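# Four arms sort stickered items into matching-color containers

## Task

Put every item into the container whose color matches the color of the sticker on that item.

## Robot and tools

Robots: four identical i2rt Big YAM arms named arm1, arm2, arm3 and arm4. Each has six revolute joints, a two-finger gripper and a camera on the wrist. Fixed room cameras: cam_room_a1, cam_room_a2, cam_room_b1, cam_room_b2. Wrist cameras: arm1_cam_wrist to arm4_cam_wrist. With joints 1 and 6 at zero and the hand level and pointing ahead, the wrist camera rides on top of the hand and looks toward the fingertips. Reach is roughly 1.0 m from the joint-1 axis.

Frames: one shared scene frame for everything, origin on the floor, +z up, lengths in metres. Arm feet (base_link) as calibrated: arm1 at (-0.644, +1.377, +0.914), quat wxyz (+0.682, +0.007, +0.004, +0.731); arm2 at (-0.655, -0.555, +0.928), (+0.747, +0.002, +0.000, -0.665); arm3 at (+0.651, -1.332, +0.868), (+0.663, -0.004, -0.006, -0.748); arm4 at (+0.648, +0.477, +0.879), (+0.687, +0.001, +0.003, +0.727). Each foot faces along its own +x. The point called hand sits between the finger pads, about 1 cm back from the tips; the fingers extend along the hand's +z and close along its y. The printed hand position can be off, more so when the arm is stretched.

Tool move: every key is optional. Keys arm1..arm4 each hold that arm's command; an arm not named keeps its old command. Per arm you may give:
- joints: an object of absolute joint targets by name, in radians (gripper in metres). Ranges: joint1_rad -2.879 to 2.879 (base yaw, positive counter-clockwise seen from above, 0 = along the foot's +x); joint2_rad 0 to 3.141 (shoulder, 0 = upper arm pointing back, larger lifts it up then forward); joint3_rad 0 to 3.019 (elbow, 0 = folded); joint4_rad -1.692 to 1.57 (hand pitch, positive tips fingers up); joint5_rad -1.57 to 1.57 (sideways swing, positive toward the arm's right); joint6_rad -2.094 to 2.094 (roll, positive clockwise seen from behind); gripper_m 0 to 0.093 (absolute fingertip gap). Tolerances for "done": ±0.045, ±0.14, ±0.09, ±0.055, ±0.03, ±0.035 rad and ±0.003 m.
- target: a single list of seven numbers [x, y, z, qw, qx, qy, qz], an absolute hand pose in the scene frame (metres, unit quaternion), in the same form the "hand" line prints. The hand travels in a straight line toward it, starting from its hand_target pose. When target is used, joints may only contain gripper_m.
- speed: top path speed in m/s, 0.002 to 0.5, default 0.25; only allowed with target. Rotation is capped at twice that value in rad/s.
Also cameras: list of camera names, [] for none, omitted or ["all"] for all. All motions in one call begin at once; all hand paths in a call finish together, paced by the slowest. Paths last 0.5 to 10 s and a call at most 15 s. Each step the commanded pose is clipped to within 100 mm and 20 degrees of the measured one; expect final errors of a centimetre or more, lag, drift, and overspeed near full stretch. Paths do not avoid obstacles or other arms. An unknown key makes the call invalid; an out-of-range value gets it refused, and then any later move, wait or finished_scene calls in that same reply are skipped.

Tool wait: seconds (0 to 10) plus optional cameras; commands nothing new and returns state and images. zoom_image: camera name and region [x0, y0, x1, y1] in pixels from the top-left, at most 504 by 504, only for a camera in the latest images. read_manual: section "licences" returns URDF licence text, no motion. finished_scene: scene = the current scene number; ends it irreversibly, and calls after it in the same reply act on the next scene.

Reading results: per-arm joint_positions, joint velocities (rad/s, gripper m/s; "within noise" means still), joint torques (arm joints only, include gravity, offsets and noise; numbers 3 and 4 wrap at ±28 N m), hand, hand_target, joint_status and hand_status. A "move" line lists each moved arm as done or its worst status. off_target: joint stopped short and may still push. time_out: joint ran out of time; it keeps a nearby target and pushes, listed in on_its_own (where "held at" is the target, not the reading). "joint command not followed" / "pose unreachable": a self- and inter-arm collision check withheld the motion; the gripper part still runs, and the arm may keep trying. Arms listed "as last shown" were not commanded and their lines are repeated. Images may lag the state slightly.

Gripper: holding a rigid part at full force, gripper_m reads up to 0.005 m under its width (some read up to 0.002 over); closed on nothing it reads 0.000 to 0.003. Full force needs a target about 0.005 m below the touch reading, deeper for soft, small or round things; soft items get crushed more by smaller targets. Release by commanding well above the reading. Force is about 50 to 64 N per pad.

Avoid: knocking or placing anything off the work area or onto the floor; hard contact between arms (a gripper closing on another arm's fingers counts); arms keep pushing after contact, and checks may not catch fingers, gripper housings or cameras meeting. Don't drop parts from height, release while moving, or slam into fixed or heavy objects. Long pushing, holding loads or stretched poses heats motors: a MOTOR HOT line appears near 85 °C, and at 100 °C the arm goes limp for 30 to 60 s or more (OVER-TEMPERATURE FAULT, keys read limit_stop_at_motor_heat; resend targets afterward). To relieve a pushing joint, command its reported position. Loose objects may be nudged occasionally by outside pushes. The scene keeps running while you think, holding your last commands. Smooth, low-effort motion is preferred.

Each tool is called after "Call:" by a JSON object that holds its "method" and its "body".

## Session

Call:
{"method": "move", "body": {"arm1": {"joints":{"joint1_rad":1.5,"joint2_rad":1.2,"joint3_rad":1.7,"joint4_rad":-1.65,"joint5_rad":0,"joint6_rad":0}}, "arm2": {"joints":{"joint1_rad":-1.686,"joint2_rad":1.2,"joint3_rad":1.7,"joint4_rad":-1.65,"joint5_rad":0,"joint6_rad":0}}, "arm3": {"joints":{"joint1_rad":1.69,"joint2_rad":1.2,"joint3_rad":1.7,"joint4_rad":-1.65,"joint5_rad":0,"joint6_rad":0}}, "arm4": {"joints":{"joint1_rad":-1.627,"joint2_rad":1.2,"joint3_rad":1.7,"joint4_rad":-1.65,"joint5_rad":0,"joint6_rad":0}}}}

Scene clock: 1.93 s.
Joint torques (N m): arm1=[-1.38 -5.3 12.44 0.69 0.07 -0.02] | arm2=[0.67 -9.7 11.34 1.02 -0.04 0.19] | arm3=[1.73 -8.12 9.94 0.55 0.1 -0.11] | arm4=[1.14 -8.76 10.17 0.36 0.1 -0.07]
Motor temperatures (°C): arm1=[21 23 26 23 21 21 21] | arm2=[23 24 25 22 22 20 23] | arm3=[24 23 23 23 24 23 23] | arm4=[22 21 22 22 24 21 24]
Heat: arm1: hottest joint3_rad 26 °C; arm2: hottest joint3_rad 25 °C; arm3: hottest joint1_rad 24 °C; arm4: hottest joint5_rad 24 °C.
move: arm1 done; arm2 done; arm3 done; arm4 done
Joint velocities: within noise
arm1.joint_positions: joint1_rad=+1.498 joint2_rad=+1.200 joint3_rad=+1.674 joint4_rad=-1.640 joint5_rad=-0.002 joint6_rad=+0.007 gripper_m=+0.09399
arm1.joint_status: all done
arm1.hand: x=-1.0221 y=+1.3780 z=+1.3746 quat_wxyz=(+0.000, +0.978, -0.005, -0.209) (m; scene frame)
arm1.hand_target: x=-1.0208 y=+1.3773 z=+1.3848 quat_wxyz=(-0.001, +0.976, -0.001, -0.216) (m; scene frame)
arm1.hand_status: not commanded
arm2.joint_positions: joint1_rad=-1.687 joint2_rad=+1.203 joint3_rad=+1.686 joint4_rad=-1.636 joint5_rad=+0.001 joint6_rad=-0.013 gripper_m=+0.09398
arm2.joint_status: all done
arm2.hand: x=-1.0438 y=-0.5565 z=+1.3867 quat_wxyz=(+0.003, -0.978, -0.007, +0.207) (m; scene frame)
arm2.hand_target: x=-1.0404 y=-0.5569 z=+1.3923 quat_wxyz=(+0.001, -0.978, -0.001, +0.208) (m; scene frame)
arm2.hand_status: not commanded
arm3.joint_positions: joint1_rad=+1.683 joint2_rad=+1.195 joint3_rad=+1.682 joint4_rad=-1.643 joint5_rad=-0.002 joint6_rad=+0.007 gripper_m=+0.09398
arm3.joint_status: all done
arm3.hand: x=+1.0338 y=-1.3286 z=+1.3276 quat_wxyz=(-0.207, -0.006, -0.978, +0.006) (m; scene frame)
arm3.hand_target: x=+1.0349 y=-1.3262 z=+1.3327 quat_wxyz=(-0.209, +0.001, -0.978, +0.007) (m; scene frame)
arm3.hand_status: not commanded
arm4.joint_positions: joint1_rad=-1.629 joint2_rad=+1.202 joint3_rad=+1.670 joint4_rad=-1.640 joint5_rad=+0.000 joint6_rad=+0.014 gripper_m=+0.09398
arm4.joint_status: all done
arm4.hand: x=+1.0359 y=+0.4777 z=+1.3295 quat_wxyz=(-0.196, -0.008, -0.981, +0.001) (m; scene frame)
arm4.hand_target: x=+1.0345 y=+0.4786 z=+1.3422 quat_wxyz=(-0.207, +0.001, -0.978, +0.002) (m; scene frame)
arm4.hand_status: not commanded
pictures: arm1_cam_wrist, arm2_cam_wrist, arm3_cam_wrist, arm4_cam_wrist, cam_room_a1, cam_room_a2, cam_room_b1, cam_room_b2
Images, in order (width x height): arm1_cam_wrist 672x504, arm2_cam_wrist 672x504, arm3_cam_wrist 672x504, arm4_cam_wrist 672x504, cam_room_a1 672x504, cam_room_a2 672x504, cam_room_b1 672x504, cam_room_b2 672x504.

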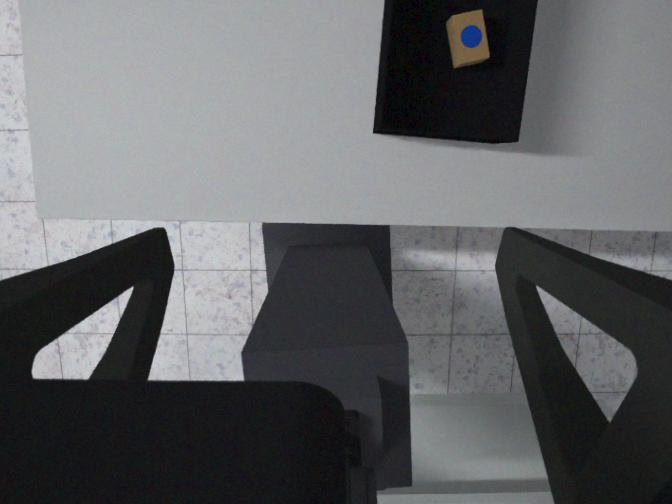

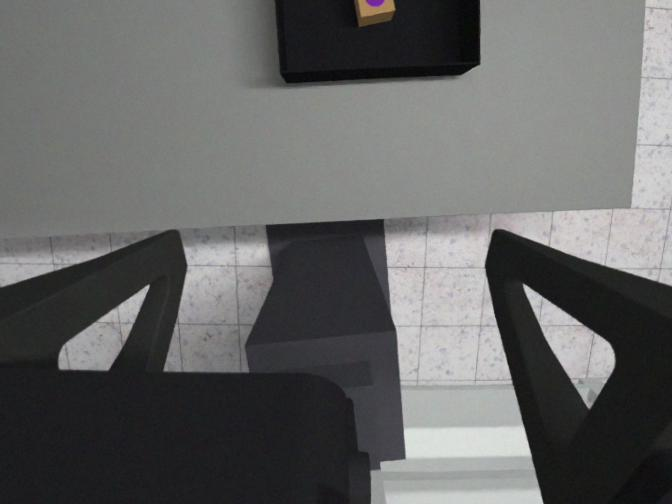

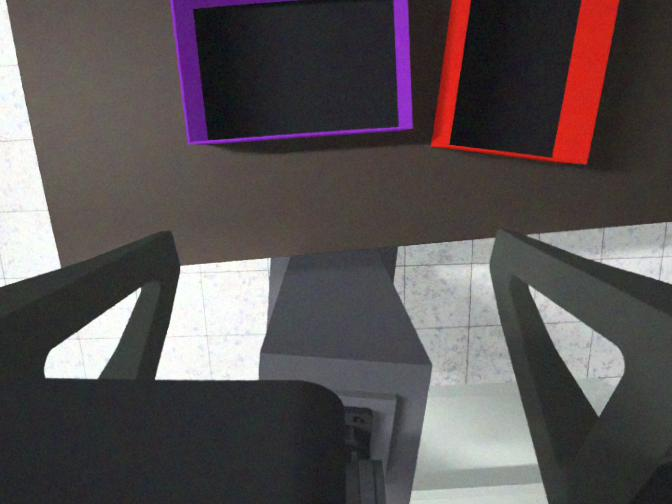

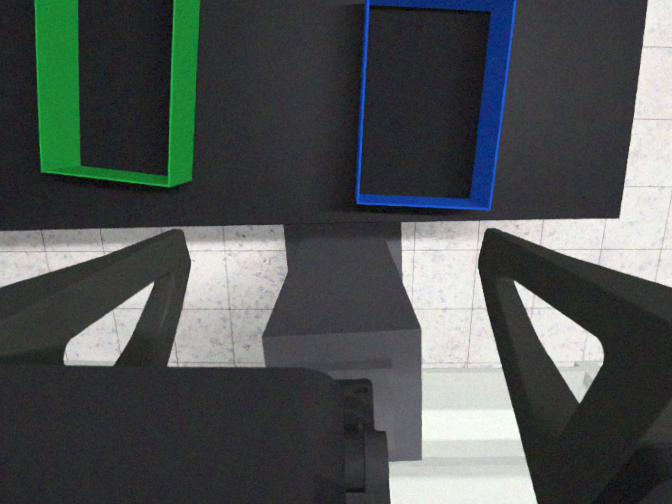

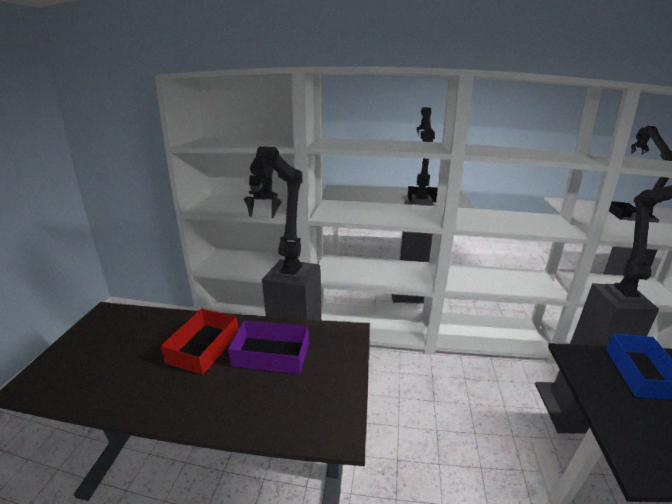

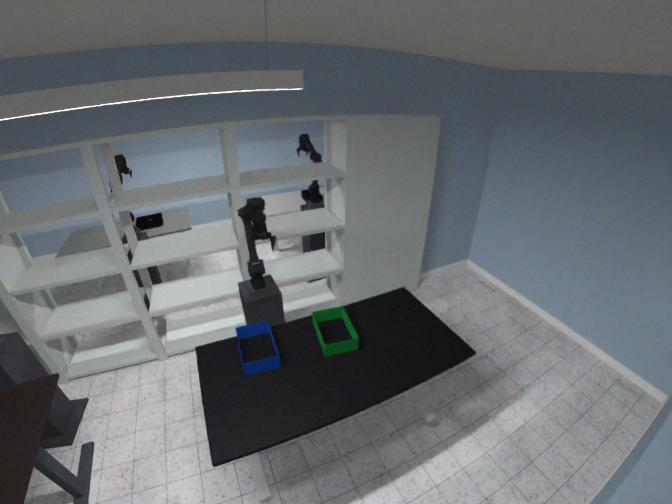

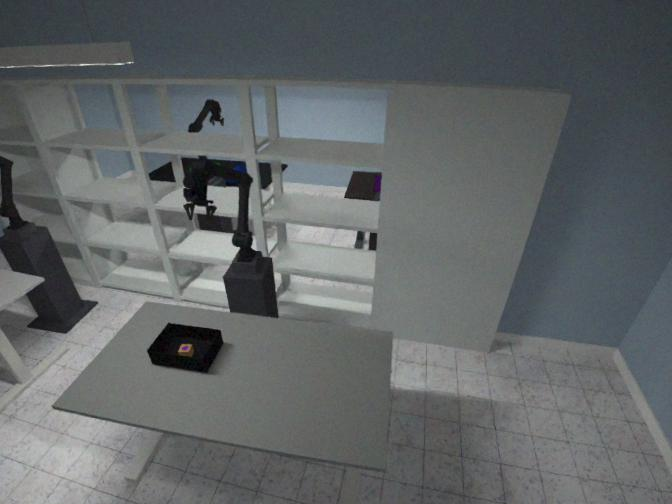

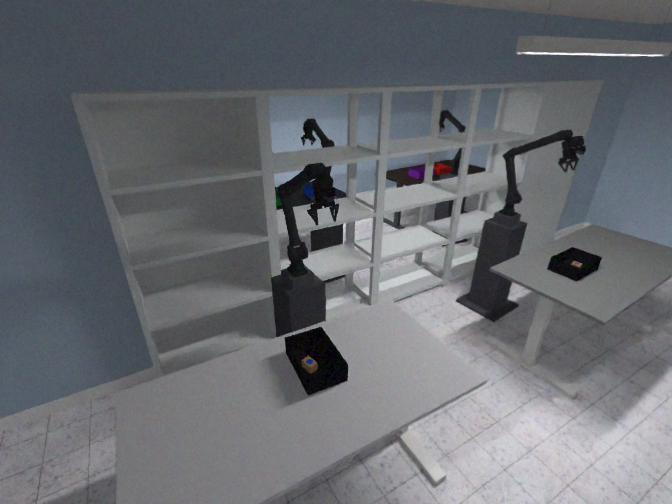

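Call:
{"method": "move", "body": {"arm1": {"target":[-1.12,1.589,0.87,0.027,0.961,0.101,-0.2575],"speed":0.4}, "arm2": {"target":[-1.192,-0.488,0.87,0.018,0.964,0.067,-0.258],"speed":0.4}, "arm3": {"joints":{"joint1_rad":-2.0,"joint2_rad":0.75,"joint3_rad":1.3,"joint4_rad":-1.4}}, "arm4": {"joints":{"joint1_rad":0.9,"joint2_rad":0.75,"joint3_rad":1.3,"joint4_rad":-1.4}}, "cameras": ["arm1_cam_wrist","arm2_cam_wrist","arm3_cam_wrist","arm4_cam_wrist"]}}

Scene clock: 23.43 s.
Joint torques (N m): arm1=[-1.49 -13.33 10.09 1.36 -0.3 -0.08] | arm2=[0.15 -17.32 8.61 2.43 -0.33 -0.09] | arm3=[0.44 -2.49 8.61 1.66 -0.06 -0.11] | arm4=[1.08 -1.55 8.51 1.55 0.11 -0.07]
Motor temperatures (°C): arm1=[21 24 28 23 21 21 21] | arm2=[23 24 27 22 22 20 23] | arm3=[24 24 25 23 24 23 23] | arm4=[22 21 24 22 24 21 24]
Heat: arm1: hottest joint3_rad 28 °C; arm2: hottest joint3_rad 27 °C; arm3: hottest joint3_rad 25 °C; arm4: hottest joint3_rad 24 °C.
move: arm1 off_target; arm2 off_target; arm3 done; arm4 done
Joint velocities: within noise
arm1.joint_positions: joint1_rad=+0.975 joint2_rad=+1.880 joint3_rad=+0.900 joint4_rad=-0.276 joint5_rad=-0.335 joint6_rad=-0.661 gripper_m=+0.09399
arm1.joint_status: not commanded
arm1.hand: x=-1.0954 y=+1.5738 z=+0.8483 quat_wxyz=(+0.048, +0.968, +0.092, -0.228) (m; scene frame)
arm1.hand_target: x=-1.1188 y=+1.5884 z=+0.8708 quat_wxyz=(+0.027, +0.961, +0.101, -0.257) (m; scene frame)
arm1.hand_status: off_target (0.036 m and 4.4 deg from the pose sent, 0.556 m and 13.9 deg at the start)
arm2.joint_positions: joint1_rad=-1.855 joint2_rad=+1.885 joint3_rad=+0.901 joint4_rad=-0.130 joint5_rad=-0.153 joint6_rad=-0.256 gripper_m=+0.09398
arm2.joint_status: not commanded
arm2.hand: x=-1.1754 y=-0.4939 z=+0.8583 quat_wxyz=(-0.024, -0.970, -0.061, +0.236) (m; scene frame)
arm2.hand_target: x=-1.1916 y=-0.4880 z=+0.8705 quat_wxyz=(-0.018, -0.964, -0.067, +0.258) (m; scene frame)
arm2.hand_status: off_target (0.021 m and 2.8 deg from the pose sent, 0.542 m and 9.5 deg at the start)
arm3.joint_positions: joint1_rad=-1.990 joint2_rad=+0.758 joint3_rad=+1.300 joint4_rad=-1.408 joint5_rad=+0.002 joint6_rad=+0.005 gripper_m=+0.09402
arm3.joint_status: all done
arm3.hand: x=+0.4094 y=-1.1802 z=+1.3133 quat_wxyz=(+0.086, -0.905, +0.255, +0.330) (m; scene frame)
arm3.hand_target: x=+0.4117 y=-1.1785 z=+1.3168 quat_wxyz=(+0.090, -0.901, +0.256, +0.337) (m; scene frame)
arm3.hand_status: not commanded
arm4.joint_positions: joint1_rad=+0.898 joint2_rad=+0.753 joint3_rad=+1.294 joint4_rad=-1.413 joint5_rad=-0.001 joint6_rad=+0.012 gripper_m=+0.09402
arm4.joint_status: all done
arm4.hand: x=+0.4226 y=+0.6404 z=+1.3255 quat_wxyz=(-0.099, +0.893, -0.291, -0.328) (m; scene frame)
arm4.hand_target: x=+0.4212 y=+0.6408 z=+1.3312 quat_wxyz=(-0.104, +0.891, -0.284, -0.338) (m; scene frame)
arm4.hand_status: not commanded
pictures: arm1_cam_wrist, arm2_cam_wrist, arm3_cam_wrist, arm4_cam_wrist
Images, in order (width x height): arm1_cam_wrist 672x504, arm2_cam_wrist 672x504, arm3_cam_wrist 672x504, arm4_cam_wrist 672x504.

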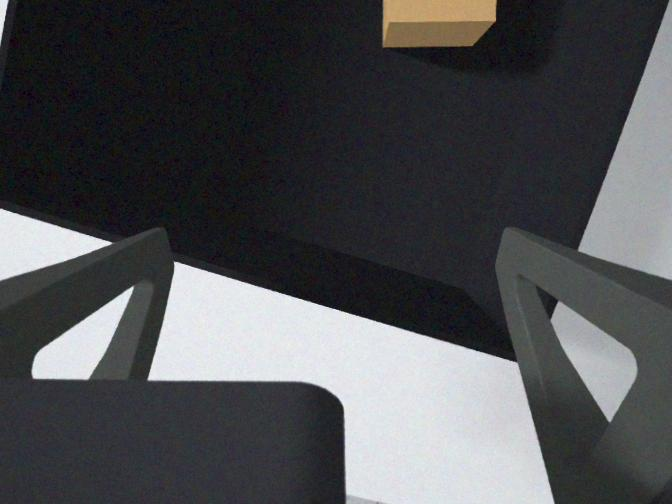

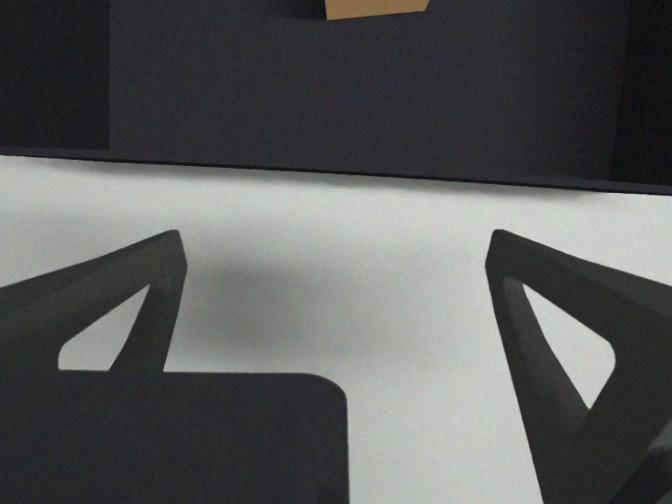

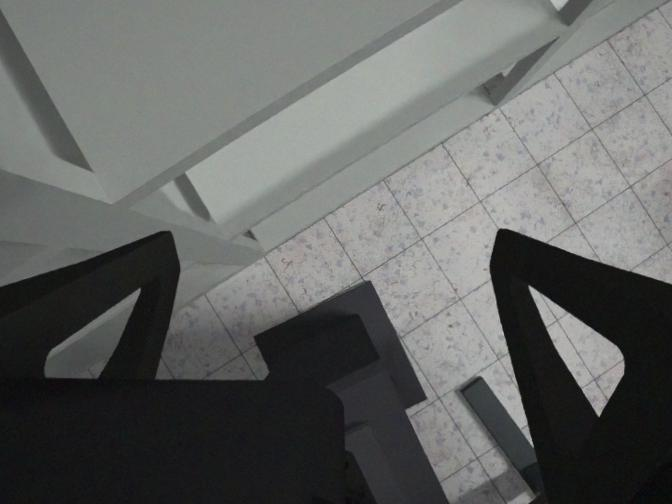

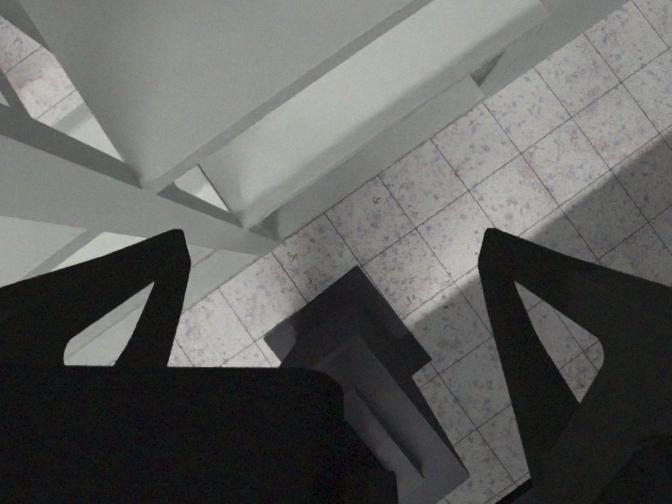

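Call:
{"method": "move", "body": {"arm1": {"target":[-1.207,1.614,0.805,0.0297,0.954,0.100,-0.2824],"speed":0.25}, "arm2": {"target":[-1.277,-0.476,0.818,0.032,0.953,0.1086,-0.282],"speed":0.25}, "cameras": ["arm1_cam_wrist","arm2_cam_wrist"]}}

Scene clock: 59.87 s.
Joint torques (N m): arm1=[-1.32 -15.33 8.83 1.36 -0.43 0.09] | arm2=[0.09 -18.73 9.96 2.25 -0.39 -0.09] | arm3=[0.56 -2.55 8.64 1.61 -0.07 -0.1] | arm4=[1.03 -1.61 8.53 1.52 0.1 -0.09]
Motor temperatures (°C): arm1=[21 24 29 23 22 21 21] | arm2=[23 25 28 22 22 20 23] | arm3=[24 23 26 23 24 23 23] | arm4=[22 21 26 22 24 21 24]
Heat: arm1: hottest joint3_rad 29 °C; arm2: hottest joint3_rad 28 °C; arm3: hottest joint3_rad 26 °C; arm4: hottest joint3_rad 26 °C.
move: arm1 off_target; arm2 off_target
Joint velocities: within noise
arm1.joint_positions: joint1_rad=+0.995 joint2_rad=+2.148 joint3_rad=+1.164 joint4_rad=-0.172 joint5_rad=-0.352 joint6_rad=-0.631 gripper_m=+0.09398
arm1.joint_status: not commanded
arm1.hand: x=-1.1925 y=+1.6132 z=+0.7988 quat_wxyz=(+0.033, +0.957, +0.096, -0.271) (m; scene frame)
arm1.hand_target: x=-1.2067 y=+1.6138 z=+0.8054 quat_wxyz=(+0.030, +0.954, +0.100, -0.282) (m; scene frame)
arm1.hand_status: off_target (0.016 m and 1.5 deg from the pose sent, 0.126 m and 6.8 deg at the start)
arm2.joint_positions: joint1_rad=-1.866 joint2_rad=+2.117 joint3_rad=+1.137 joint4_rad=-0.084 joint5_rad=-0.219 joint6_rad=-0.336 gripper_m=+0.09398
arm2.joint_status: not commanded
arm2.hand: x=-1.2593 y=-0.4842 z=+0.8152 quat_wxyz=(-0.038, -0.958, -0.104, +0.266) (m; scene frame)
arm2.hand_target: x=-1.2762 y=-0.4761 z=+0.8186 quat_wxyz=(-0.032, -0.953, -0.109, +0.282) (m; scene frame)
arm2.hand_status: off_target (0.020 m and 2.1 deg from the pose sent, 0.111 m and 7.9 deg at the start)
arm3, arm4: as last shown
pictures: arm1_cam_wrist, arm2_cam_wrist
Images, in order (width x height): arm1_cam_wrist 672x504, arm2_cam_wrist 672x504.

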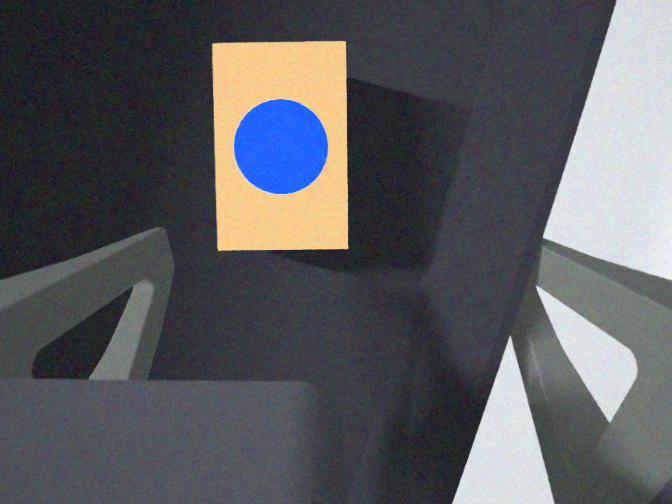

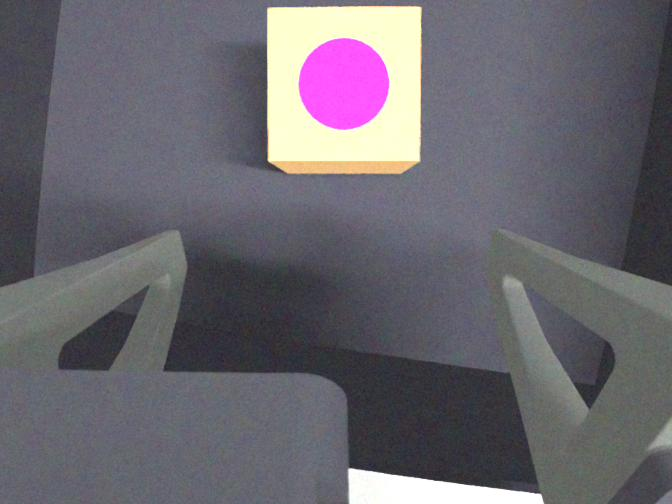

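Call:
{"method": "move", "body": {"arm1": {"target":[-1.237,1.588,0.748,0.0297,0.954,0.100,-0.2824],"speed":0.15}, "arm2": {"target":[-1.331,-0.486,0.750,0.032,0.953,0.1086,-0.282],"speed":0.15}, "cameras": ["arm1_cam_wrist","arm2_cam_wrist"]}}

Scene clock: 71.90 s.
Joint torques (N m): arm1=[0.15 -11.81 8.31 1.48 -0.5 0.21] | arm2=[1.14 -20.6 10.09 2.39 -0.06 0.19] | arm3=[0.62 -2.73 8.59 1.61 -0.07 -0.11] | arm4=[0.91 -1.67 8.51 1.51 0.11 -0.08]
Motor temperatures (°C): arm1=[21 25 29 23 22 21 21] | arm2=[23 25 28 22 22 20 23] | arm3=[24 23 26 23 24 23 23] | arm4=[22 21 27 22 24 21 24]
Heat: arm1: hottest joint3_rad 29 °C; arm2: hottest joint3_rad 28 °C; arm3: hottest joint3_rad 26 °C; arm4: hottest joint3_rad 27 °C.
move: arm1 off_target; arm2 off_target
Joint velocities: within noise
arm1.joint_positions: joint1_rad=+1.045 joint2_rad=+2.232 joint3_rad=+1.233 joint4_rad=-0.072 joint5_rad=-0.319 joint6_rad=-0.577 gripper_m=+0.09398
arm1.joint_status: not commanded
arm1.hand: x=-1.2346 y=+1.6067 z=+0.7802 quat_wxyz=(+0.011, +0.950, +0.097, -0.296) (m; scene frame)
arm1.hand_target: x=-1.2346 y=+1.5876 z=+0.7496 quat_wxyz=(+0.029, +0.954, +0.100, -0.282) (m; scene frame)
arm1.hand_status: off_target (0.037 m and 2.7 deg from the pose sent, 0.072 m and 1.5 deg at the start)
arm2.joint_positions: joint1_rad=-1.847 joint2_rad=+2.335 joint3_rad=+1.341 joint4_rad=-0.065 joint5_rad=-0.210 joint6_rad=-0.334 gripper_m=+0.09398
arm2.joint_status: not commanded
arm2.hand: x=-1.3127 y=-0.4855 z=+0.7505 quat_wxyz=(-0.035, -0.956, -0.111, +0.268) (m; scene frame)
arm2.hand_target: x=-1.3302 y=-0.4862 z=+0.7506 quat_wxyz=(-0.032, -0.953, -0.109, +0.282) (m; scene frame)
arm2.hand_status: off_target (0.018 m and 1.8 deg from the pose sent, 0.097 m and 2.1 deg at the start)
arm3, arm4: as last shown
pictures: arm1_cam_wrist, arm2_cam_wrist
Images, in order (width x height): arm1_cam_wrist 672x504, arm2_cam_wrist 672x504.

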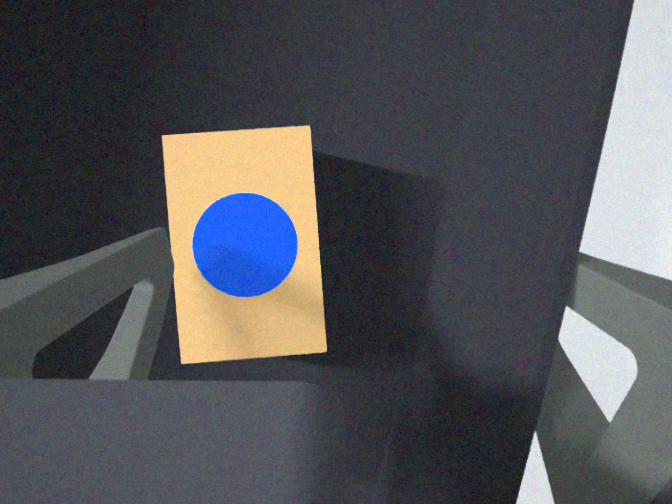

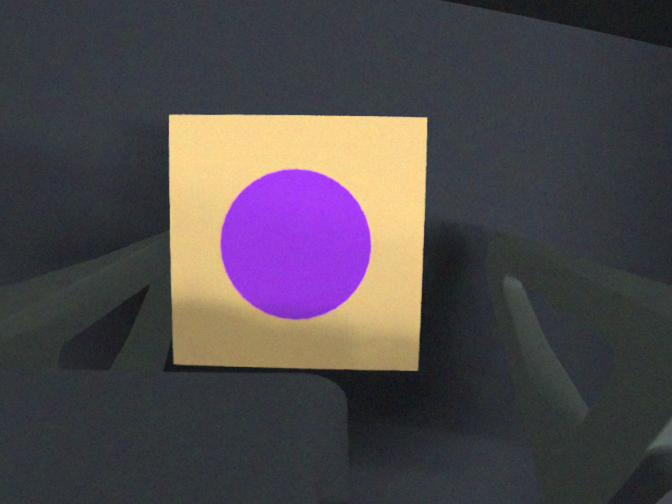

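Call:
{"method": "move", "body": {"arm1": {"target":[-1.209,1.589,0.812,0.0297,0.954,0.100,-0.2824],"speed":0.15,"joints":{"gripper_m":0.073}}, "arm2": {"target":[-1.330,-0.494,0.748,0.032,0.953,0.1086,-0.282],"speed":0.15}, "cameras": []}}

Call:
{"method": "move", "body": {"arm1": {"target":[-1.243,1.581,0.748,0.0297,0.954,0.100,-0.2824],"speed":0.12}, "arm2": {"joints":{"gripper_m":0.046}}, "cameras": ["arm1_cam_wrist","arm2_cam_wrist"]}}

Scene clock: 96.70 s.
Joint torques (N m): arm1=[-1.26 -17.38 6.65 0.69 -0.3 -0.03] | arm2=[1.44 -20.37 9.58 2.55 -0.04 0.21] | arm3=[0.5 -2.55 8.62 1.62 -0.07 -0.09] | arm4=[1.08 -1.9 8.59 1.48 0.11 -0.06]
Motor temperatures (°C): arm1=[21 26 30 23 22 21 21] | arm2=[23 27 29 22 22 20 23] | arm3=[24 23 26 23 24 23 23] | arm4=[22 21 28 22 24 21 24]
Heat: arm1: hottest joint3_rad 30 °C; arm2: hottest joint3_rad 29 °C; arm3: hottest joint3_rad 26 °C; arm4: hottest joint3_rad 28 °C.
move: arm1 done; arm2 off_target
Joint velocities: within noise
arm1.joint_positions: joint1_rad=+1.045 joint2_rad=+2.140 joint3_rad=+1.153 joint4_rad=-0.133 joint5_rad=-0.336 joint6_rad=-0.576 gripper_m=+0.07306
arm1.joint_status: all done
arm1.hand: x=-1.2066 y=+1.5901 z=+0.8029 quat_wxyz=(+0.031, +0.955, +0.095, -0.279) (m; scene frame)
arm1.hand_target: x=-1.2091 y=+1.5890 z=+0.8120 quat_wxyz=(+0.030, +0.954, +0.100, -0.282) (m; scene frame)
arm1.hand_status: done (0.009 m and 0.7 deg from the pose sent, 0.045 m and 2.7 deg at the start)
arm2.joint_positions: joint1_rad=-1.836 joint2_rad=+2.335 joint3_rad=+1.341 joint4_rad=-0.057 joint5_rad=-0.203 joint6_rad=-0.325 gripper_m=+0.09398
arm2.joint_status: not commanded
arm2.hand: x=-1.3149 y=-0.4912 z=+0.7512 quat_wxyz=(-0.034, -0.956, -0.111, +0.270) (m; scene frame)
arm2.hand_target: x=-1.3293 y=-0.4942 z=+0.7485 quat_wxyz=(-0.032, -0.953, -0.109, +0.282) (m; scene frame)
arm2.hand_status: off_target (0.016 m and 1.5 deg from the pose sent, 0.019 m and 1.8 deg at the start)
arm3, arm4: as last shown
pictures: none
No camera images: "cameras" was empty.

Scene clock: 97.83 s.
Joint torques (N m): arm1=[-0.67 -11.81 8.61 1.61 -0.28 0.17] | arm2=[1.38 -20.48 9.62 2.5 -0.11 0.21] | arm3=[0.67 -2.55 8.61 1.65 -0.07 -0.11] | arm4=[1.2 -1.85 8.43 1.57 0.12 -0.07]
Motor temperatures (°C): arm1=[21 26 30 23 22 21 21] | arm2=[23 27 29 22 22 20 23] | arm3=[24 23 26 23 24 23 23] | arm4=[22 21 28 22 24 21 24]
Heat: arm1: hottest joint3_rad 30 °C; arm2: hottest joint3_rad 29 °C; arm3: hottest joint3_rad 26 °C; arm4: hottest joint3_rad 28 °C.
move: arm1 off_target; arm2 off_target
Joint velocities: within noise
arm1.joint_positions: joint1_rad=+1.073 joint2_rad=+2.234 joint3_rad=+1.240 joint4_rad=-0.074 joint5_rad=-0.318 joint6_rad=-0.556 gripper_m=+0.07304
arm1.joint_status: not commanded
arm1.hand: x=-1.2432 y=+1.5913 z=+0.7810 quat_wxyz=(+0.017, +0.950, +0.101, -0.296) (m; scene frame)
arm1.hand_target: x=-1.2409 y=+1.5804 z=+0.7495 quat_wxyz=(+0.030, +0.954, +0.100, -0.282) (m; scene frame)
arm1.hand_status: off_target (0.035 m and 2.2 deg from the pose sent, 0.066 m and 0.7 deg at the start)
arm2.joint_positions: joint1_rad=-1.836 joint2_rad=+2.335 joint3_rad=+1.341 joint4_rad=-0.057 joint5_rad=-0.202 joint6_rad=-0.324 gripper_m=+0.05280
arm2.joint_status: gripper_m off_target (ended at +0.05283, target +0.04600)
arm2.hand: x=-1.3150 y=-0.4909 z=+0.7512 quat_wxyz=(-0.033, -0.956, -0.111, +0.270) (m; scene frame)
arm2.hand_target: x=-1.3293 y=-0.4941 z=+0.7485 quat_wxyz=(-0.032, -0.953, -0.109, +0.282) (m; scene frame)
arm2.hand_status: not commanded
arm3, arm4: as last shown
pictures: arm1_cam_wrist, arm2_cam_wrist
Images, in order (width x height): arm1_cam_wrist 672x504, arm2_cam_wrist 672x504.

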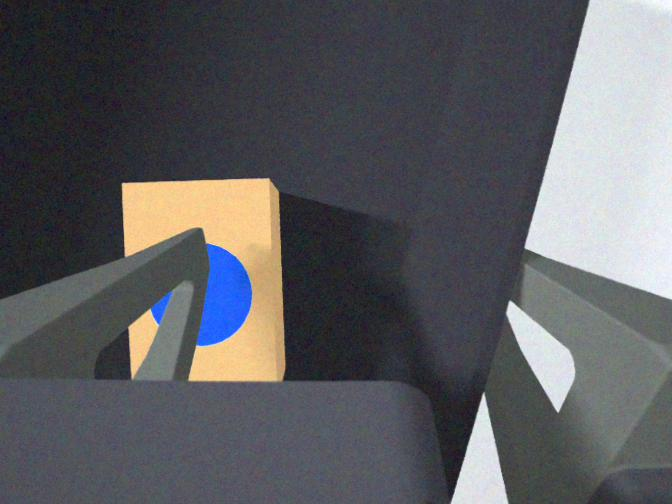

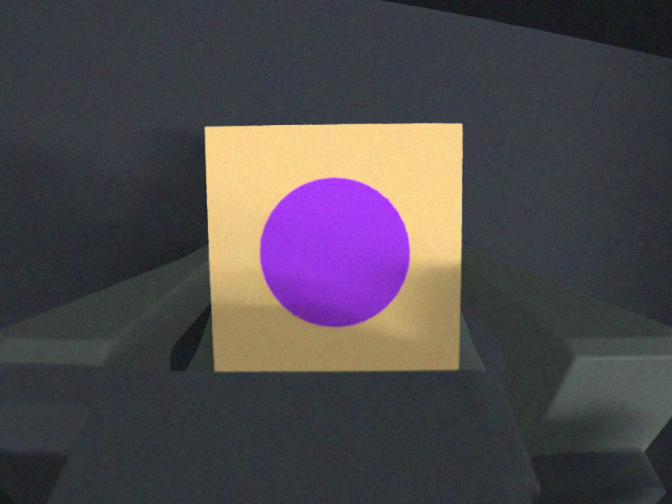

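Call:
{"method": "move", "body": {"arm1": {"target":[-1.22,1.585,0.83,0.0297,0.954,0.100,-0.2824],"speed":0.2,"joints":{"gripper_m":0.086}}, "arm2": {"target":[-1.26,-0.49,0.95,0.032,0.953,0.1086,-0.282],"speed":0.3}, "cameras": []}}

Call:
{"method": "move", "body": {"arm1": {"target":[-1.190,1.556,0.812,0.0297,0.954,0.100,-0.2824],"speed":0.2}, "arm2": {"target":[-1.05,-0.55,1.15,0.032,0.953,0.1086,-0.282],"speed":0.4}, "cameras": ["arm1_cam_wrist","arm2_cam_wrist"]}}

Scene clock: 115.53 s.
Joint torques (N m): arm1=[-1.44 -16.79 7.08 0.77 -0.27 -0.05] | arm2=[0.09 -17.44 8.54 1.36 -0.38 -0.03] | arm3=[0.38 -2.61 8.62 1.65 -0.07 -0.1] | arm4=[1.08 -1.49 8.39 1.54 0.11 -0.09]
Motor temperatures (°C): arm1=[21 25 29 23 22 21 21] | arm2=[23 27 29 22 22 20 24] | arm3=[24 23 27 23 24 23 23] | arm4=[22 21 28 22 24 21 24]
Heat: arm1: hottest joint3_rad 29 °C; arm2: hottest joint3_rad 29 °C; arm3: hottest joint3_rad 27 °C; arm4: hottest joint3_rad 28 °C.
move: arm1 done; arm2 off_target
Joint velocities: within noise
arm1.joint_positions: joint1_rad=+1.070 joint2_rad=+2.109 joint3_rad=+1.179 joint4_rad=-0.179 joint5_rad=-0.329 joint6_rad=-0.558 gripper_m=+0.08595
arm1.joint_status: all done
arm1.hand: x=-1.2216 y=+1.5823 z=+0.8244 quat_wxyz=(+0.031, +0.954, +0.098, -0.282) (m; scene frame)
arm1.hand_target: x=-1.2201 y=+1.5850 z=+0.8301 quat_wxyz=(+0.030, +0.954, +0.100, -0.282) (m; scene frame)
arm1.hand_status: done (0.006 m and 0.2 deg from the pose sent, 0.055 m and 2.2 deg at the start)
arm2.joint_positions: joint1_rad=-1.847 joint2_rad=+1.828 joint3_rad=+1.153 joint4_rad=-0.322 joint5_rad=-0.210 joint6_rad=-0.324 gripper_m=+0.05280
arm2.joint_status: not commanded
arm2.hand: x=-1.2678 y=-0.4935 z=+0.9628 quat_wxyz=(-0.029, -0.948, -0.109, +0.296) (m; scene frame)
arm2.hand_target: x=-1.2599 y=-0.4902 z=+0.9503 quat_wxyz=(-0.032, -0.953, -0.109, +0.282) (m; scene frame)
arm2.hand_status: off_target (0.015 m and 1.8 deg from the pose sent, 0.206 m and 1.4 deg at the start)
arm3, arm4: as last shown
pictures: none
No camera images: "cameras" was empty.

Scene clock: 117.00 s.
Joint torques (N m): arm1=[0.15 -16.73 5.5 1.66 -0.3 0.11] | arm2=[1.26 -6.48 10.61 1.39 -0.04 0.22] | arm3=[0.5 -2.61 8.62 1.62 -0.07 -0.09] | arm4=[0.79 -1.85 8.58 1.57 0.12 -0.06]
Motor temperatures (°C): arm1=[21 25 29 23 22 21 21] | arm2=[23 27 29 22 22 20 24] | arm3=[24 23 27 23 24 23 23] | arm4=[22 21 28 22 24 21 24]
Heat: arm1: hottest joint3_rad 29 °C; arm2: hottest joint3_rad 29 °C; arm3: hottest joint3_rad 27 °C; arm4: hottest joint3_rad 28 °C.
move: arm1 off_target; arm2 off_target
Joint velocities: within noise
arm1.joint_positions: joint1_rad=+1.071 joint2_rad=+2.098 joint3_rad=+1.056 joint4_rad=-0.088 joint5_rad=-0.316 joint6_rad=-0.550 gripper_m=+0.08595
arm1.joint_status: not commanded
arm1.hand: x=-1.1821 y=+1.5655 z=+0.8002 quat_wxyz=(+0.032, +0.958, +0.092, -0.270) (m; scene frame)
arm1.hand_target: x=-1.1899 y=+1.5560 z=+0.8118 quat_wxyz=(+0.030, +0.954, +0.100, -0.282) (m; scene frame)
arm1.hand_status: off_target (0.017 m and 1.8 deg from the pose sent, 0.043 m and 0.2 deg at the start)
arm2.joint_positions: joint1_rad=-1.784 joint2_rad=+1.022 joint3_rad=+0.889 joint4_rad=-0.849 joint5_rad=-0.176 joint6_rad=-0.282 gripper_m=+0.05280
arm2.joint_status: not commanded
arm2.hand: x=-1.0536 y=-0.5478 z=+1.1620 quat_wxyz=(-0.027, -0.947, -0.114, +0.299) (m; scene frame)
arm2.hand_target: x=-1.0498 y=-0.5500 z=+1.1502 quat_wxyz=(-0.032, -0.953, -0.109, +0.282) (m; scene frame)
arm2.hand_status: off_target (0.013 m and 2.2 deg from the pose sent, 0.293 m and 1.8 deg at the start)
arm3, arm4: as last shown
pictures: arm1_cam_wrist, arm2_cam_wrist
Images, in order (width x height): arm1_cam_wrist 672x504, arm2_cam_wrist 672x504.

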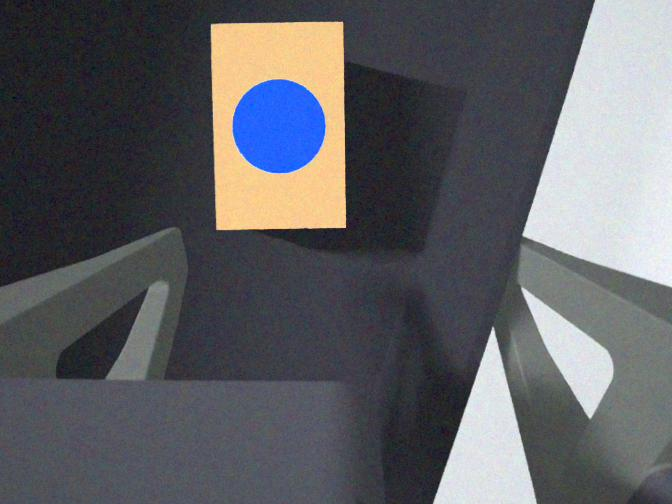

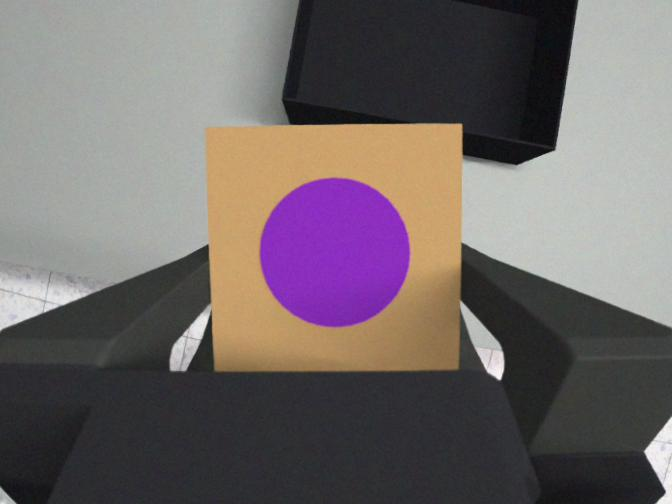

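Call:
{"method": "move", "body": {"arm1": {"target":[-1.185,1.562,0.90,0.0297,0.954,0.100,-0.2824],"speed":0.2,"joints":{"gripper_m":0.064}}, "arm2": {"joints":{"joint1_rad":0.91,"joint2_rad":0.9,"joint3_rad":0.9,"joint4_rad":-0.95,"joint5_rad":0,"joint6_rad":0}}, "cameras": ["arm1_cam_wrist","arm2_cam_wrist"]}}

Scene clock: 135.90 s.
Joint torques (N m): arm1=[-1.44 -13.16 9.18 0.83 -0.28 -0.04] | arm2=[0.97 -5.6 12.52 1.35 0.13 0.2] | arm3=[0.56 -2.67 8.64 1.63 -0.06 -0.09] | arm4=[0.85 -1.55 8.53 1.57 0.11 -0.09]
Motor temperatures (°C): arm1=[21 26 28 23 22 21 21] | arm2=[23 26 30 22 22 20 24] | arm3=[24 23 27 23 24 23 23] | arm4=[22 21 28 22 24 21 24]
Heat: arm1: hottest joint3_rad 28 °C; arm2: hottest joint3_rad 30 °C; arm3: hottest joint3_rad 27 °C; arm4: hottest joint3_rad 28 °C.
move: arm1 done; arm2 done
Joint velocities: within noise
arm1.joint_positions: joint1_rad=+1.071 joint2_rad=+1.876 joint3_rad=+1.042 joint4_rad=-0.272 joint5_rad=-0.323 joint6_rad=-0.549 gripper_m=+0.06407
arm1.joint_status: all done
arm1.hand: x=-1.1797 y=+1.5633 z=+0.8975 quat_wxyz=(+0.029, +0.954, +0.094, -0.282) (m; scene frame)
arm1.hand_target: x=-1.1850 y=+1.5620 z=+0.9001 quat_wxyz=(+0.030, +0.954, +0.100, -0.282) (m; scene frame)
arm1.hand_status: done (0.006 m and 0.7 deg from the pose sent, 0.100 m and 1.8 deg at the start)
arm2.joint_positions: joint1_rad=+0.909 joint2_rad=+0.898 joint3_rad=+0.889 joint4_rad=-0.936 joint5_rad=-0.003 joint6_rad=-0.015 gripper_m=+0.05276
arm2.joint_status: all done
arm2.hand: x=-0.3424 y=-0.7459 z=+1.1929 quat_wxyz=(-0.297, -0.250, -0.918, +0.082) (m; scene frame)
arm2.hand_target: x=-0.3428 y=-0.7459 z=+1.1958 quat_wxyz=(-0.295, -0.256, -0.917, +0.080) (m; scene frame)
arm2.hand_status: not commanded
arm3, arm4: as last shown
pictures: arm1_cam_wrist, arm2_cam_wrist
Images, in order (width x height): arm1_cam_wrist 672x504, arm2_cam_wrist 672x504.

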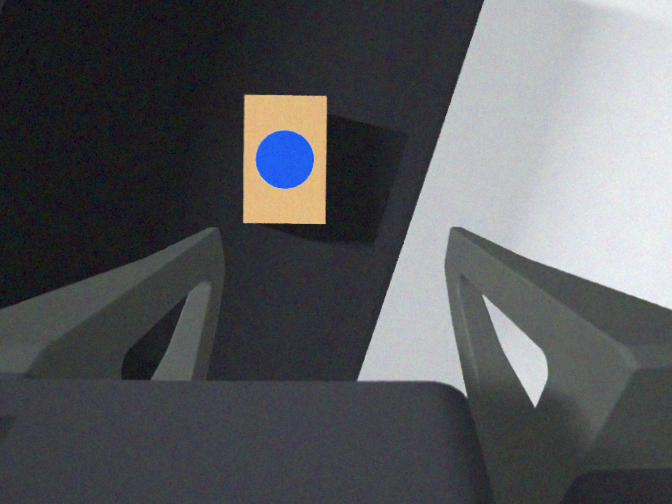

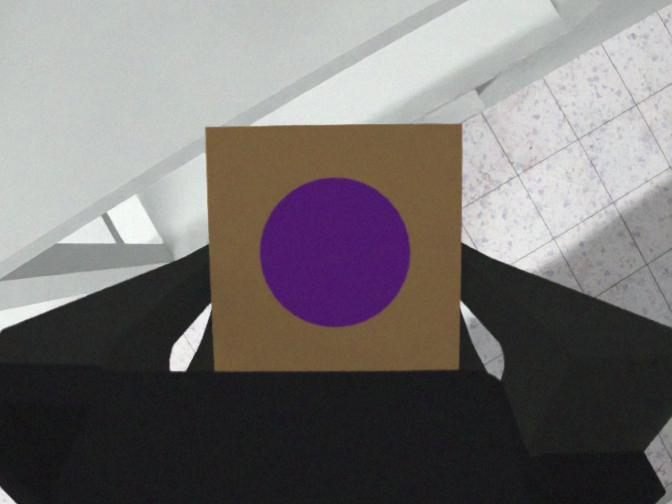

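Call:
{"method": "move", "body": {"arm1": {"target":[-1.180,1.529,0.87,0.0297,0.954,0.100,-0.2824],"speed":0.2}, "arm2": {"target":[0.0,-0.945,1.13,0.2737,0.256,0.924,-0.0758],"speed":0.25}, "cameras": ["arm2_cam_wrist"]}}

Call:
{"method": "move", "body": {"arm1": {"target":[-1.230,1.522,0.75,0.0297,0.954,0.100,-0.2824],"speed":0.12}, "cameras": ["arm1_cam_wrist","arm2_cam_wrist","arm3_cam_wrist","cam_room_b1"]}}

Scene clock: 148.37 s.
Joint torques (N m): arm1=[-0.91 -12.1 7.16 1.78 -0.1 0.13] | arm2=[1.55 -22.01 17.07 1.28 0.13 0.23] | arm3=[0.62 -2.55 8.62 1.63 -0.07 -0.1] | arm4=[1.2 -1.9 8.53 1.54 0.11 -0.04]
Motor temperatures (°C): arm1=[21 26 29 23 22 21 21] | arm2=[23 26 31 22 22 20 24] | arm3=[24 23 27 23 24 23 23] | arm4=[22 21 29 22 24 21 24]
Heat: arm1: hottest joint3_rad 29 °C; arm2: hottest joint3_rad 31 °C; arm3: hottest joint3_rad 27 °C; arm4: hottest joint3_rad 29 °C.
move: arm1 done; arm2 off_target
Joint velocities: within noise
arm1.joint_positions: joint1_rad=+1.125 joint2_rad=+1.896 joint3_rad=+0.990 joint4_rad=-0.184 joint5_rad=-0.300 joint6_rad=-0.509 gripper_m=+0.06407
arm1.joint_status: not commanded
arm1.hand: x=-1.1782 y=+1.5338 z=+0.8766 quat_wxyz=(+0.028, +0.954, +0.100, -0.282) (m; scene frame)
arm1.hand_target: x=-1.1800 y=+1.5289 z=+0.8702 quat_wxyz=(+0.030, +0.954, +0.100, -0.282) (m; scene frame)
arm1.hand_status: done (0.008 m and 0.2 deg from the pose sent, 0.044 m and 0.7 deg at the start)
arm2.joint_positions: joint1_rad=+0.911 joint2_rad=+1.996 joint3_rad=+1.852 joint4_rad=-0.891 joint5_rad=+0.003 joint6_rad=-0.011 gripper_m=+0.05276
arm2.joint_status: not commanded
arm2.hand: x=-0.0181 y=-0.9411 z=+1.1080 quat_wxyz=(-0.255, -0.254, -0.930, +0.072) (m; scene frame)
arm2.hand_target: x=-0.0014 y=-0.9440 z=+1.1301 quat_wxyz=(-0.275, -0.256, -0.924, +0.076) (m; scene frame)
arm2.hand_status: off_target (0.029 m and 2.3 deg from the pose sent, 0.401 m and 2.9 deg at the start)
arm3.joint_positions: joint1_rad=-1.990 joint2_rad=+0.758 joint3_rad=+1.300 joint4_rad=-1.408 joint5_rad=+0.002 joint6_rad=+0.005 gripper_m=+0.09402
arm3.joint_status: not commanded
arm3.hand: x=+0.4094 y=-1.1802 z=+1.3133 quat_wxyz=(+0.086, -0.905, +0.255, +0.330) (m; scene frame)
arm3.hand_target: x=+0.4117 y=-1.1785 z=+1.3168 quat_wxyz=(+0.090, -0.901, +0.256, +0.337) (m; scene frame)
arm3.hand_status: not commanded
arm4.joint_positions: joint1_rad=+0.898 joint2_rad=+0.753 joint3_rad=+1.294 joint4_rad=-1.413 joint5_rad=-0.001 joint6_rad=+0.012 gripper_m=+0.09402
arm4.joint_status: not commanded
arm4.hand: x=+0.4226 y=+0.6404 z=+1.3255 quat_wxyz=(-0.099, +0.893, -0.291, -0.328) (m; scene frame)
arm4.hand_target: x=+0.4212 y=+0.6408 z=+1.3312 quat_wxyz=(-0.104, +0.891, -0.284, -0.338) (m; scene frame)
arm4.hand_status: not commanded
pictures: arm2_cam_wrist
Images, in order (width x height): arm2_cam_wrist 672x504.

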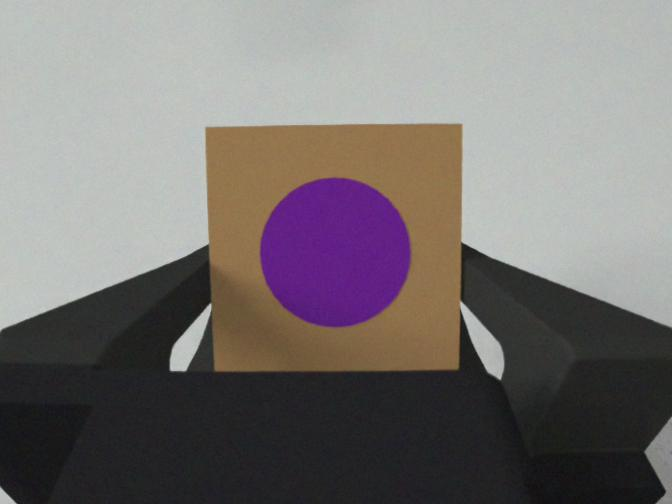

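Scene clock: 150.30 s.
Joint torques (N m): arm1=[-1.32 -14.62 7.51 1.61 -0.13 0.13] | arm2=[1.49 -22.3 17.07 1.26 0.14 0.22] | arm3=[0.5 -2.67 8.62 1.61 -0.08 -0.1] | arm4=[1.44 -1.61 8.61 1.55 0.11 -0.07]
Motor temperatures (°C): arm1=[21 26 29 23 22 21 21] | arm2=[23 26 32 22 22 20 24] | arm3=[24 23 27 23 24 23 23] | arm4=[22 21 29 22 24 21 24]
Heat: arm1: hottest joint3_rad 29 °C; arm2: hottest joint3_rad 32 °C; arm3: hottest joint3_rad 27 °C; arm4: hottest joint3_rad 29 °C.
move: arm1 off_target
Joint velocities: within noise
arm1.joint_positions: joint1_rad=+1.176 joint2_rad=+2.247 joint3_rad=+1.126 joint4_rad=+0.025 joint5_rad=-0.277 joint6_rad=-0.466 gripper_m=+0.06405
arm1.joint_status: not commanded
arm1.hand: x=-1.2185 y=+1.5216 z=+0.7480 quat_wxyz=(+0.032, +0.956, +0.100, -0.274) (m; scene frame)
arm1.hand_target: x=-1.2296 y=+1.5220 z=+0.7501 quat_wxyz=(+0.030, +0.954, +0.100, -0.282) (m; scene frame)
arm1.hand_status: off_target (0.012 m and 1.0 deg from the pose sent, 0.137 m and 0.2 deg at the start)
arm2, arm3, arm4: as last shown
pictures: arm1_cam_wrist, arm2_cam_wrist, arm3_cam_wrist, cam_room_b1
Images, in order (width x height): arm1_cam_wrist 672x504, arm2_cam_wrist 672x504, arm3_cam_wrist 672x504, cam_room_b1 672x504.

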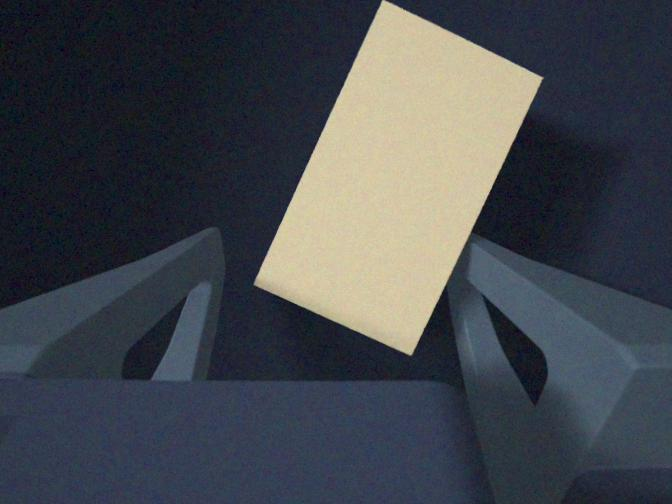

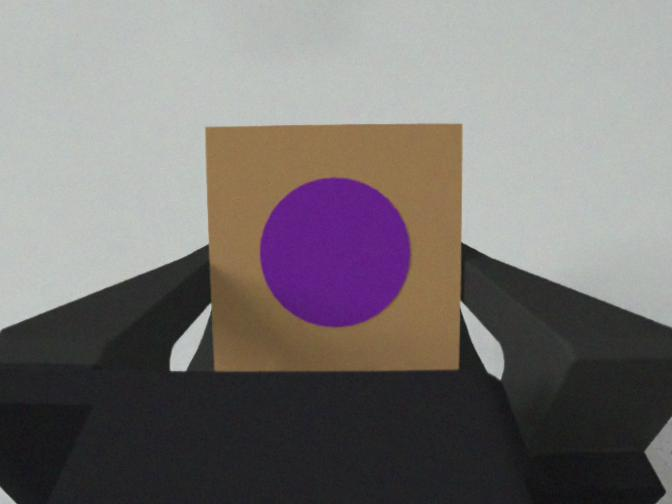

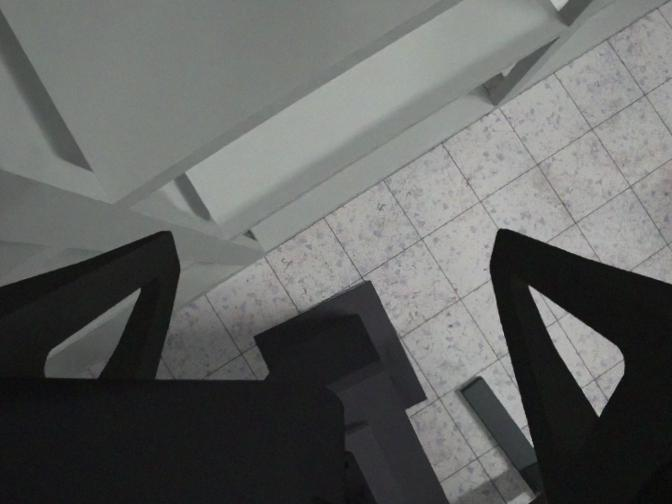

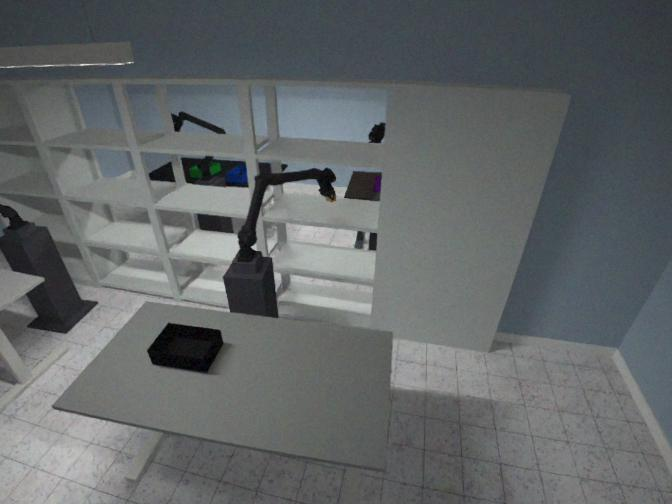

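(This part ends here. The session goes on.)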